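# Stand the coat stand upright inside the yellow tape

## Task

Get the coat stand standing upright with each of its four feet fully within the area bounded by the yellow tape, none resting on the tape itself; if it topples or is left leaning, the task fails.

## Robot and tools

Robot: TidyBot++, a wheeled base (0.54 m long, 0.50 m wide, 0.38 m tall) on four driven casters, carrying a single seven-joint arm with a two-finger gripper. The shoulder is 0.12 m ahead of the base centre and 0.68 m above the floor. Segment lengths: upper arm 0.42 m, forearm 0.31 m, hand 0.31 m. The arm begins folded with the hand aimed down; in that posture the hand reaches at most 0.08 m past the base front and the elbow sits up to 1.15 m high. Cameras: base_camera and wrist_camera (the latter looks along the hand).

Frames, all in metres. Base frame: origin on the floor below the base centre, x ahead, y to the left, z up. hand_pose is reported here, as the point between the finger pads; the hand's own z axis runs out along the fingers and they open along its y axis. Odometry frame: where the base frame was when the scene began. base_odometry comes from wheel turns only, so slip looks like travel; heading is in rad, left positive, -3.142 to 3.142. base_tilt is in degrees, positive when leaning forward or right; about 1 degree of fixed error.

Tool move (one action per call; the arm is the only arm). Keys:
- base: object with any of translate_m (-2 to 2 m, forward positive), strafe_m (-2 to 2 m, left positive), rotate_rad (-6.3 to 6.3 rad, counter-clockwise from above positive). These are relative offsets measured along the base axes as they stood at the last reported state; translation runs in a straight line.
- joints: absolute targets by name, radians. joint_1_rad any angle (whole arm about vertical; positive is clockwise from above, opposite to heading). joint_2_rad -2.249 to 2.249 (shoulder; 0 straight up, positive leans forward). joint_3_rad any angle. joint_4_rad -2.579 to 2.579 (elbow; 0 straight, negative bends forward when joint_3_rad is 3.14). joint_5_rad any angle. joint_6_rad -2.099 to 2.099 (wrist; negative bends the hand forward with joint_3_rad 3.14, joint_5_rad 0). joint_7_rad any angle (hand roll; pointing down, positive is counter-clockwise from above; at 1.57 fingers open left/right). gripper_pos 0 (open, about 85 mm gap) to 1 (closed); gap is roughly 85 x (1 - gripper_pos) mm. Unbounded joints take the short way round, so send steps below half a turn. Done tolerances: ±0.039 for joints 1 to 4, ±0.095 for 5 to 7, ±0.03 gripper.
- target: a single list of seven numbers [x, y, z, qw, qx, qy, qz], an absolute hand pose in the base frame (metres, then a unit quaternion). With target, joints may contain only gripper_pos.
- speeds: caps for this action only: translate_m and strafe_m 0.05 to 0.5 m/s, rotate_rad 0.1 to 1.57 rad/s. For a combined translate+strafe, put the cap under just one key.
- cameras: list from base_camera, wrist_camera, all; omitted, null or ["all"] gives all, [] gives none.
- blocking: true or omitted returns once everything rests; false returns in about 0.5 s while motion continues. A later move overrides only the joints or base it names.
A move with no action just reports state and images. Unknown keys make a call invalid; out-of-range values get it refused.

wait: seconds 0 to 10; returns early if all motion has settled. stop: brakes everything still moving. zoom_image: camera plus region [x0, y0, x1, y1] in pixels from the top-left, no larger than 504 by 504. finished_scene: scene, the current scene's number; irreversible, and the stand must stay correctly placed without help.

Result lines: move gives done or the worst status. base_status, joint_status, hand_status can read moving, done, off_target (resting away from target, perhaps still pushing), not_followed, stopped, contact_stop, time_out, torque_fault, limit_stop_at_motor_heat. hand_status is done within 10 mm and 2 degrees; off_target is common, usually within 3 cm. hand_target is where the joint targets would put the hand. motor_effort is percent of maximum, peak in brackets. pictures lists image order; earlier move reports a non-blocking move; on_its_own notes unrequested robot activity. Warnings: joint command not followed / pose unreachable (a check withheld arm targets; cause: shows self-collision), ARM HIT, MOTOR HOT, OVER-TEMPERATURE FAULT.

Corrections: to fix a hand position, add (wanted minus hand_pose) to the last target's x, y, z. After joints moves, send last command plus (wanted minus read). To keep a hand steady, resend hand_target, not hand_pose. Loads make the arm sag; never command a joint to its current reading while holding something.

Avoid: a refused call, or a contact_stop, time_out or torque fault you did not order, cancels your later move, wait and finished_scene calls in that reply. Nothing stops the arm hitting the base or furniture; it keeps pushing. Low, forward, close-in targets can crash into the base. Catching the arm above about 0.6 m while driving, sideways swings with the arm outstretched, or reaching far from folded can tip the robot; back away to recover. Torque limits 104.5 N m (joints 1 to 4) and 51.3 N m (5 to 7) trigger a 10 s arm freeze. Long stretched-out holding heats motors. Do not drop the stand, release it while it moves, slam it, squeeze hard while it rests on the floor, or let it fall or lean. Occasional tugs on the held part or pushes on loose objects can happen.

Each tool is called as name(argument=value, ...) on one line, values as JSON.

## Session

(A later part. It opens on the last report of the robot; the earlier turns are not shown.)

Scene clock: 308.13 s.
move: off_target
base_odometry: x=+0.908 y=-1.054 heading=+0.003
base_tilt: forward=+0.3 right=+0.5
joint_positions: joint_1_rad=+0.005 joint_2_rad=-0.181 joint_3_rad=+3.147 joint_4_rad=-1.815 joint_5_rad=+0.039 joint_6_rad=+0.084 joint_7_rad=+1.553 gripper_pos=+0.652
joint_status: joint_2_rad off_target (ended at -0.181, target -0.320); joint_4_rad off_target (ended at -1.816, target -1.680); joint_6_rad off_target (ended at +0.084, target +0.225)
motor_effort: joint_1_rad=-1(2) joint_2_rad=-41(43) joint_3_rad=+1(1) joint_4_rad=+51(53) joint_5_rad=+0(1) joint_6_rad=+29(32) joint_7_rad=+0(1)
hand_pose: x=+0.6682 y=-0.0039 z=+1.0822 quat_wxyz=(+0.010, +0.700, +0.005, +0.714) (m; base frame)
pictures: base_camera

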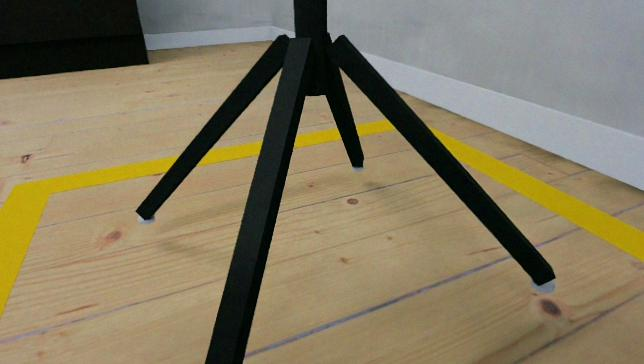

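move(joints={"joint_2_rad": -0.315, "joint_4_rad": -1.70, "joint_6_rad": 0.235}, cameras=[])

move(joints={"joint_2_rad": -0.31, "joint_4_rad": -1.72, "joint_6_rad": 0.25}, cameras=["base_camera"])

Scene clock: 313.43 s.
move: off_target
base_odometry: x=+0.908 y=-1.054 heading=+0.003
base_tilt: forward=+0.4 right=+0.5
joint_positions: joint_1_rad=+0.005 joint_2_rad=-0.178 joint_3_rad=+3.147 joint_4_rad=-1.834 joint_5_rad=+0.039 joint_6_rad=+0.095 joint_7_rad=+1.553 gripper_pos=+0.652
joint_status: joint_2_rad off_target (ended at -0.178, target -0.315); joint_4_rad off_target (ended at -1.834, target -1.700); joint_6_rad off_target (ended at +0.095, target +0.235)
motor_effort: joint_1_rad=-1(2) joint_2_rad=-42(43) joint_3_rad=+1(1) joint_4_rad=+52(52) joint_5_rad=-1(1) joint_6_rad=+30(31) joint_7_rad=-1(1)
hand_pose: x=+0.6689 y=-0.0037 z=+1.0721 quat_wxyz=(+0.010, +0.704, +0.005, +0.710) (m; base frame)
pictures: none

Scene clock: 314.13 s.
move: off_target
base_odometry: x=+0.908 y=-1.054 heading=+0.003
base_tilt: forward=+0.4 right=+0.5
joint_positions: joint_1_rad=+0.005 joint_2_rad=-0.175 joint_3_rad=+3.147 joint_4_rad=-1.852 joint_5_rad=+0.039 joint_6_rad=+0.109 joint_7_rad=+1.553 gripper_pos=+0.653
joint_status: joint_2_rad off_target (ended at -0.175, target -0.310); joint_4_rad off_target (ended at -1.852, target -1.720); joint_6_rad off_target (ended at +0.109, target +0.250)
motor_effort: joint_1_rad=-1(2) joint_2_rad=-42(43) joint_3_rad=+0(1) joint_4_rad=+52(52) joint_5_rad=-1(2) joint_6_rad=+30(30) joint_7_rad=+0(1)
hand_pose: x=+0.6698 y=-0.0035 z=+1.0632 quat_wxyz=(+0.010, +0.706, +0.005, +0.708) (m; base frame)
pictures: base_camera

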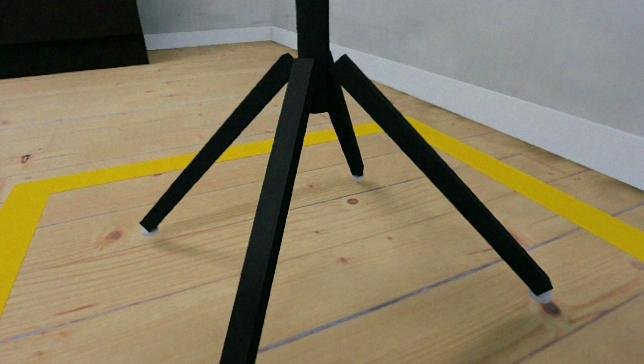

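move(joints={"joint_2_rad": -0.305, "joint_4_rad": -1.74, "joint_6_rad": 0.265}, cameras=["base_camera"])

move(joints={"joint_2_rad": -0.295, "joint_4_rad": -1.76, "joint_6_rad": 0.28}, cameras=["base_camera"])

Scene clock: 325.90 s.
move: off_target
base_odometry: x=+0.908 y=-1.054 heading=+0.003
base_tilt: forward=+0.4 right=+0.5
joint_positions: joint_1_rad=+0.005 joint_2_rad=-0.169 joint_3_rad=+3.147 joint_4_rad=-1.873 joint_5_rad=+0.039 joint_6_rad=+0.122 joint_7_rad=+1.553 gripper_pos=+0.653
joint_status: joint_2_rad off_target (ended at -0.169, target -0.305); joint_4_rad off_target (ended at -1.873, target -1.740); joint_6_rad off_target (ended at +0.122, target +0.265)
motor_effort: joint_1_rad=-1(2) joint_2_rad=-42(43) joint_3_rad=+0(1) joint_4_rad=+52(52) joint_5_rad=-1(1) joint_6_rad=+30(31) joint_7_rad=+0(1)
hand_pose: x=+0.6710 y=-0.0034 z=+1.0516 quat_wxyz=(+0.009, +0.711, +0.005, +0.703) (m; base frame)
pictures: base_camera

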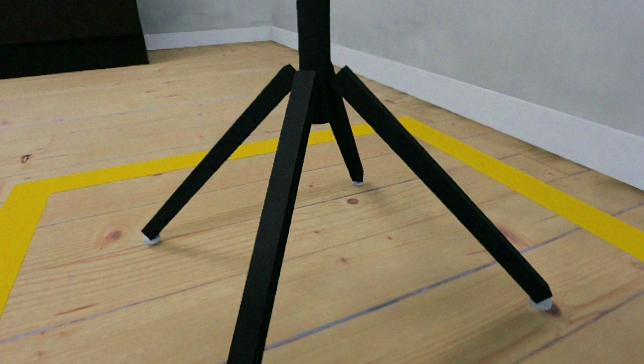

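Scene clock: 326.47 s.
move: off_target
base_odometry: x=+0.908 y=-1.054 heading=+0.003
base_tilt: forward=+0.4 right=+0.5
joint_positions: joint_1_rad=+0.005 joint_2_rad=-0.168 joint_3_rad=+3.147 joint_4_rad=-1.885 joint_5_rad=+0.039 joint_6_rad=+0.141 joint_7_rad=+1.553 gripper_pos=+0.653
joint_status: joint_2_rad off_target (ended at -0.168, target -0.295); joint_4_rad off_target (ended at -1.885, target -1.760); joint_6_rad off_target (ended at +0.141, target +0.280)
motor_effort: joint_1_rad=+0(2) joint_2_rad=-41(43) joint_3_rad=+1(2) joint_4_rad=+50(52) joint_5_rad=+0(1) joint_6_rad=+28(30) joint_7_rad=+0(1)
hand_pose: x=+0.6710 y=-0.0031 z=+1.0494 quat_wxyz=(+0.009, +0.709, +0.005, +0.705) (m; base frame)
pictures: base_camera

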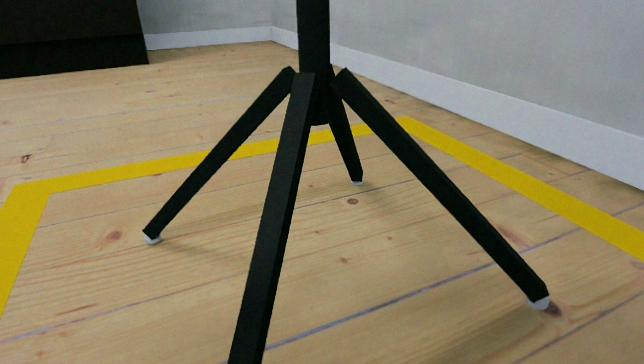

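move(joints={"joint_2_rad": -0.265, "joint_4_rad": -1.79, "joint_6_rad": 0.255}, cameras=["base_camera"])

move(joints={"joint_2_rad": -0.23, "joint_4_rad": -1.82, "joint_6_rad": 0.22}, cameras=["base_camera"])

Scene clock: 334.20 s.
Motor temperatures (°C): [32 39 30 38 37 43 32]
move: off_target
base_odometry: x=+0.908 y=-1.054 heading=+0.003
base_tilt: forward=+0.4 right=+0.4
joint_positions: joint_1_rad=+0.005 joint_2_rad=-0.168 joint_3_rad=+3.147 joint_4_rad=-1.886 joint_5_rad=+0.039 joint_6_rad=+0.141 joint_7_rad=+1.553 gripper_pos=+0.653
joint_status: joint_2_rad off_target (ended at -0.168, target -0.265); joint_4_rad off_target (ended at -1.886, target -1.790); joint_6_rad off_target (ended at +0.141, target +0.255)
motor_effort: joint_1_rad=+0(1) joint_2_rad=-35(40) joint_3_rad=+1(2) joint_4_rad=+45(50) joint_5_rad=-1(1) joint_6_rad=+24(28) joint_7_rad=+0(1)
hand_pose: x=+0.6710 y=-0.0031 z=+1.0487 quat_wxyz=(+0.009, +0.709, +0.005, +0.705) (m; base frame)
pictures: base_camera

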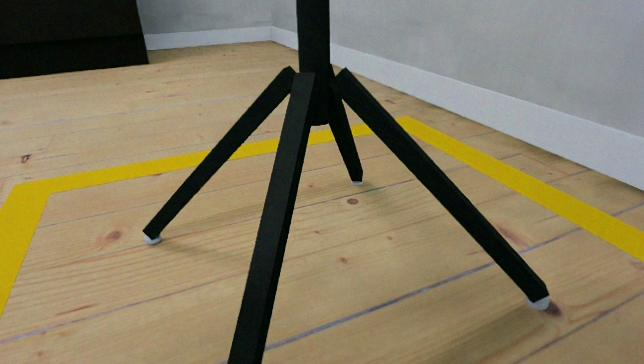

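Scene clock: 334.87 s.
move: off_target
base_odometry: x=+0.908 y=-1.054 heading=+0.003
base_tilt: forward=+0.3 right=+0.5
joint_positions: joint_1_rad=+0.005 joint_2_rad=-0.167 joint_3_rad=+3.147 joint_4_rad=-1.886 joint_5_rad=+0.039 joint_6_rad=+0.141 joint_7_rad=+1.553 gripper_pos=+0.653
joint_status: joint_2_rad off_target (ended at -0.167, target -0.230); joint_4_rad off_target (ended at -1.886, target -1.820); the others done
motor_effort: joint_1_rad=+0(1) joint_2_rad=-29(35) joint_3_rad=+2(2) joint_4_rad=+39(45) joint_5_rad=+1(1) joint_6_rad=+21(25) joint_7_rad=+0(1)
hand_pose: x=+0.6711 y=-0.0031 z=+1.0480 quat_wxyz=(+0.009, +0.710, +0.005, +0.704) (m; base frame)
pictures: base_camera

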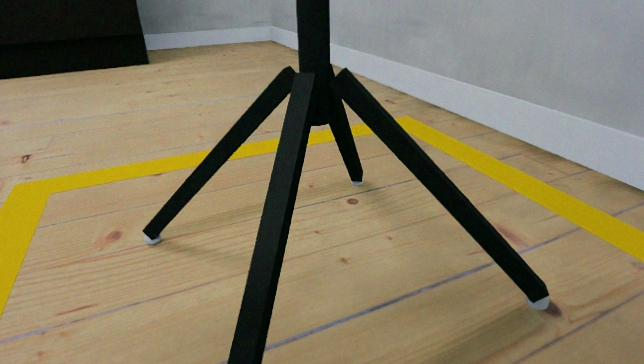

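move(joints={"joint_2_rad": -0.19, "joint_4_rad": -1.85, "joint_6_rad": 0.17}, cameras=["base_camera"])

move(joints={"joint_2_rad": -0.165, "joint_4_rad": -1.88, "joint_6_rad": 0.12})

Scene clock: 340.80 s.
move: done
base_odometry: x=+0.908 y=-1.054 heading=+0.003
base_tilt: forward=+0.3 right=+0.5
joint_positions: joint_1_rad=+0.005 joint_2_rad=-0.167 joint_3_rad=+3.147 joint_4_rad=-1.887 joint_5_rad=+0.039 joint_6_rad=+0.141 joint_7_rad=+1.553 gripper_pos=+0.653
joint_status: all done
motor_effort: joint_1_rad=+0(1) joint_2_rad=-23(30) joint_3_rad=+2(2) joint_4_rad=+33(39) joint_5_rad=+0(1) joint_6_rad=+16(20) joint_7_rad=+0(1)
hand_pose: x=+0.6713 y=-0.0031 z=+1.0473 quat_wxyz=(+0.009, +0.710, +0.005, +0.704) (m; base frame)
pictures: base_camera

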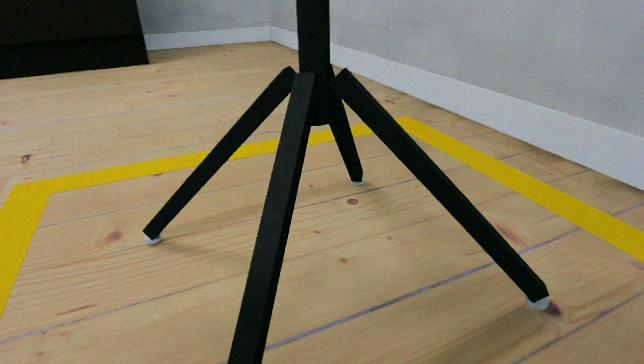

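Scene clock: 341.43 s.
move: done
base_odometry: x=+0.908 y=-1.054 heading=+0.003
base_tilt: forward=+0.3 right=+0.4
joint_positions: joint_1_rad=+0.005 joint_2_rad=-0.167 joint_3_rad=+3.147 joint_4_rad=-1.888 joint_5_rad=+0.039 joint_6_rad=+0.140 joint_7_rad=+1.553 gripper_pos=+0.653
joint_status: all done
motor_effort: joint_1_rad=+0(1) joint_2_rad=-16(22) joint_3_rad=+2(3) joint_4_rad=+26(33) joint_5_rad=+0(1) joint_6_rad=+10(16) joint_7_rad=+0(1)
hand_pose: x=+0.6714 y=-0.0030 z=+1.0465 quat_wxyz=(+0.009, +0.711, +0.005, +0.703) (m; base frame)
pictures: base_camera, wrist_camera

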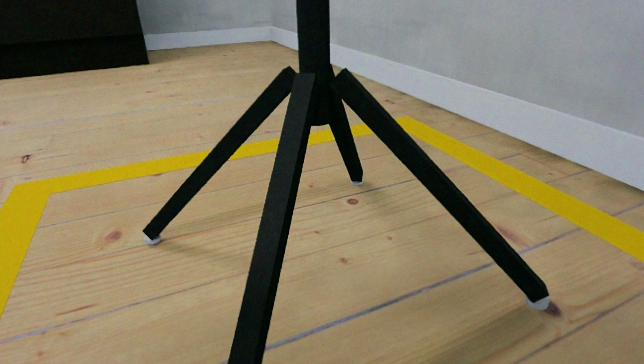

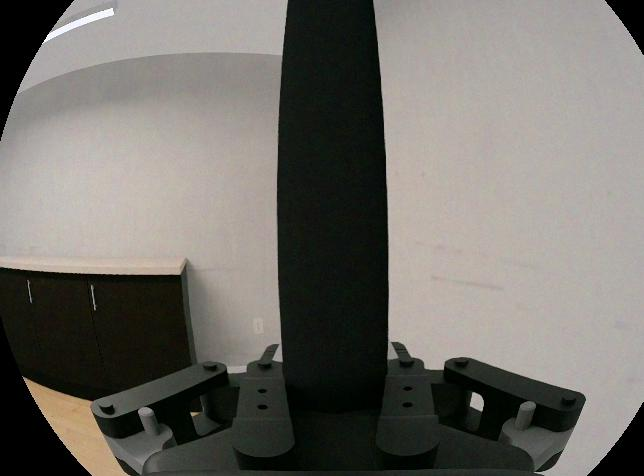

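move(joints={"gripper_pos": 0.6})

move(joints={"gripper_pos": 0.0})

Scene clock: 345.93 s.
move: done
base_odometry: x=+0.908 y=-1.054 heading=+0.003
base_tilt: forward=+0.4 right=+0.5
joint_positions: joint_1_rad=+0.005 joint_2_rad=-0.167 joint_3_rad=+3.145 joint_4_rad=-1.888 joint_5_rad=+0.039 joint_6_rad=+0.140 joint_7_rad=+1.553 gripper_pos=+0.600
joint_status: all done
motor_effort: joint_1_rad=+1(2) joint_2_rad=-13(16) joint_3_rad=+2(3) joint_4_rad=+24(26) joint_5_rad=-1(2) joint_6_rad=+9(11) joint_7_rad=+0(1)
hand_pose: x=+0.6711 y=-0.0019 z=+1.0469 quat_wxyz=(+0.008, +0.710, +0.006, +0.704) (m; base frame)
pictures: base_camera, wrist_camera

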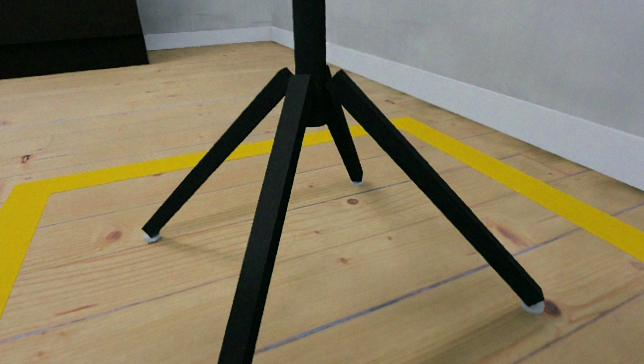

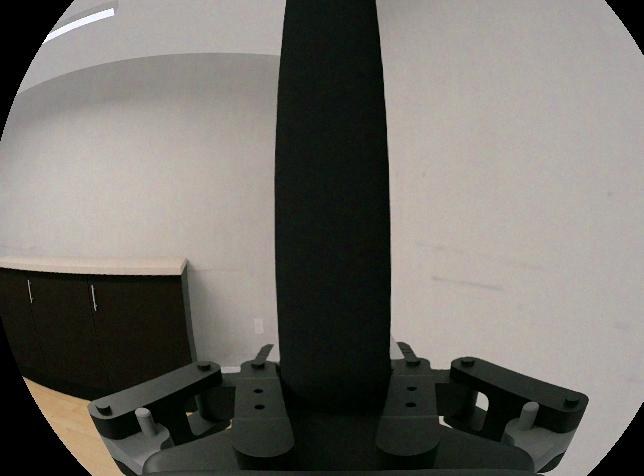

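Scene clock: 346.80 s.
move: done
base_odometry: x=+0.908 y=-1.054 heading=+0.003
base_tilt: forward=+0.4 right=+0.5
joint_positions: joint_1_rad=+0.005 joint_2_rad=-0.167 joint_3_rad=+3.145 joint_4_rad=-1.888 joint_5_rad=+0.039 joint_6_rad=+0.140 joint_7_rad=+1.553 gripper_pos=+0.000
joint_status: all done
motor_effort: joint_1_rad=+1(2) joint_2_rad=-13(14) joint_3_rad=+3(3) joint_4_rad=+24(25) joint_5_rad=+0(2) joint_6_rad=+9(9) joint_7_rad=+0(1)
hand_pose: x=+0.6711 y=-0.0019 z=+1.0469 quat_wxyz=(+0.008, +0.710, +0.006, +0.704) (m; base frame)
pictures: base_camera, wrist_camera

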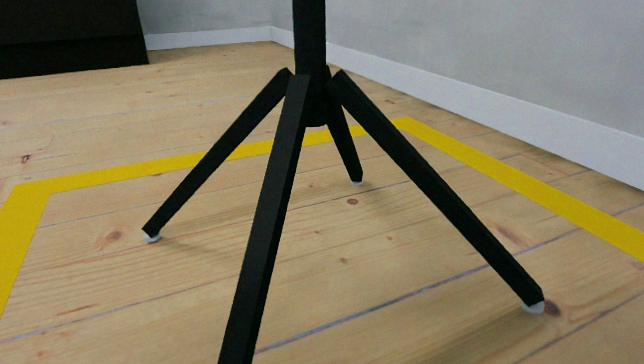

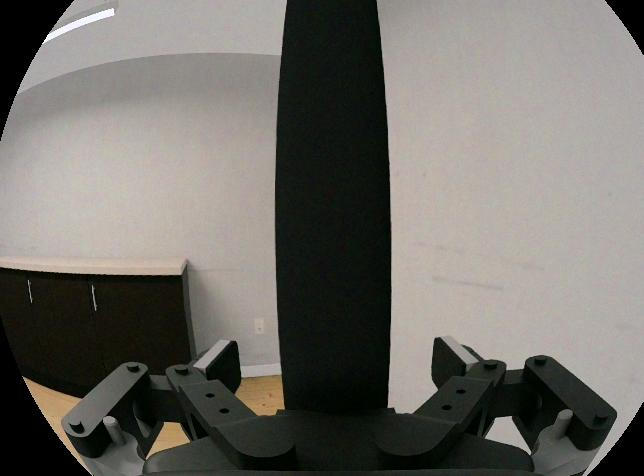

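move(base={"translate_m": -0.5}, speeds={"translate_m": 0.25})

Scene clock: 353.47 s.
move: done
base_odometry: x=+0.408 y=-1.056 heading=+0.003
base_tilt: forward=+0.3 right=+0.5
base_status: done
joint_positions: joint_1_rad=+0.006 joint_2_rad=-0.165 joint_3_rad=+3.146 joint_4_rad=-1.886 joint_5_rad=+0.039 joint_6_rad=+0.140 joint_7_rad=+1.553 gripper_pos=+0.000
motor_effort: joint_1_rad=-1(2) joint_2_rad=-17(19) joint_3_rad=+0(4) joint_4_rad=+23(25) joint_5_rad=+0(1) joint_6_rad=+8(10) joint_7_rad=+0(1)
hand_pose: x=+0.6719 y=-0.0027 z=+1.0465 quat_wxyz=(+0.009, +0.711, +0.006, +0.703) (m; base frame)
pictures: base_camera, wrist_camera

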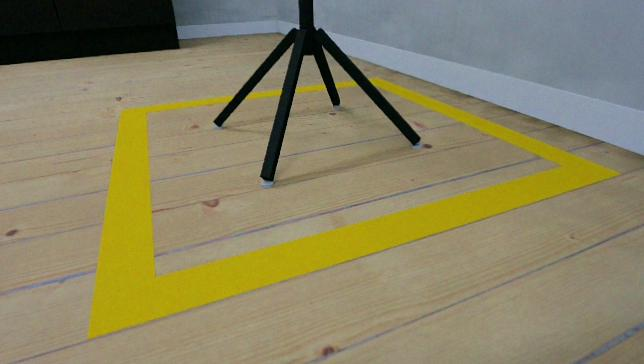

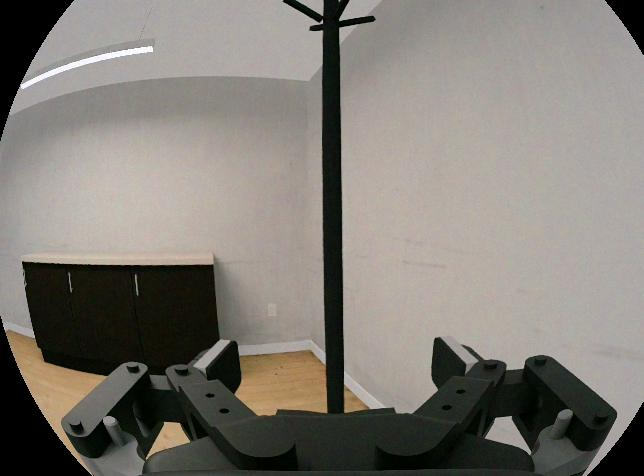

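finished_scene(scene=1)

The scene is finished: the task was done.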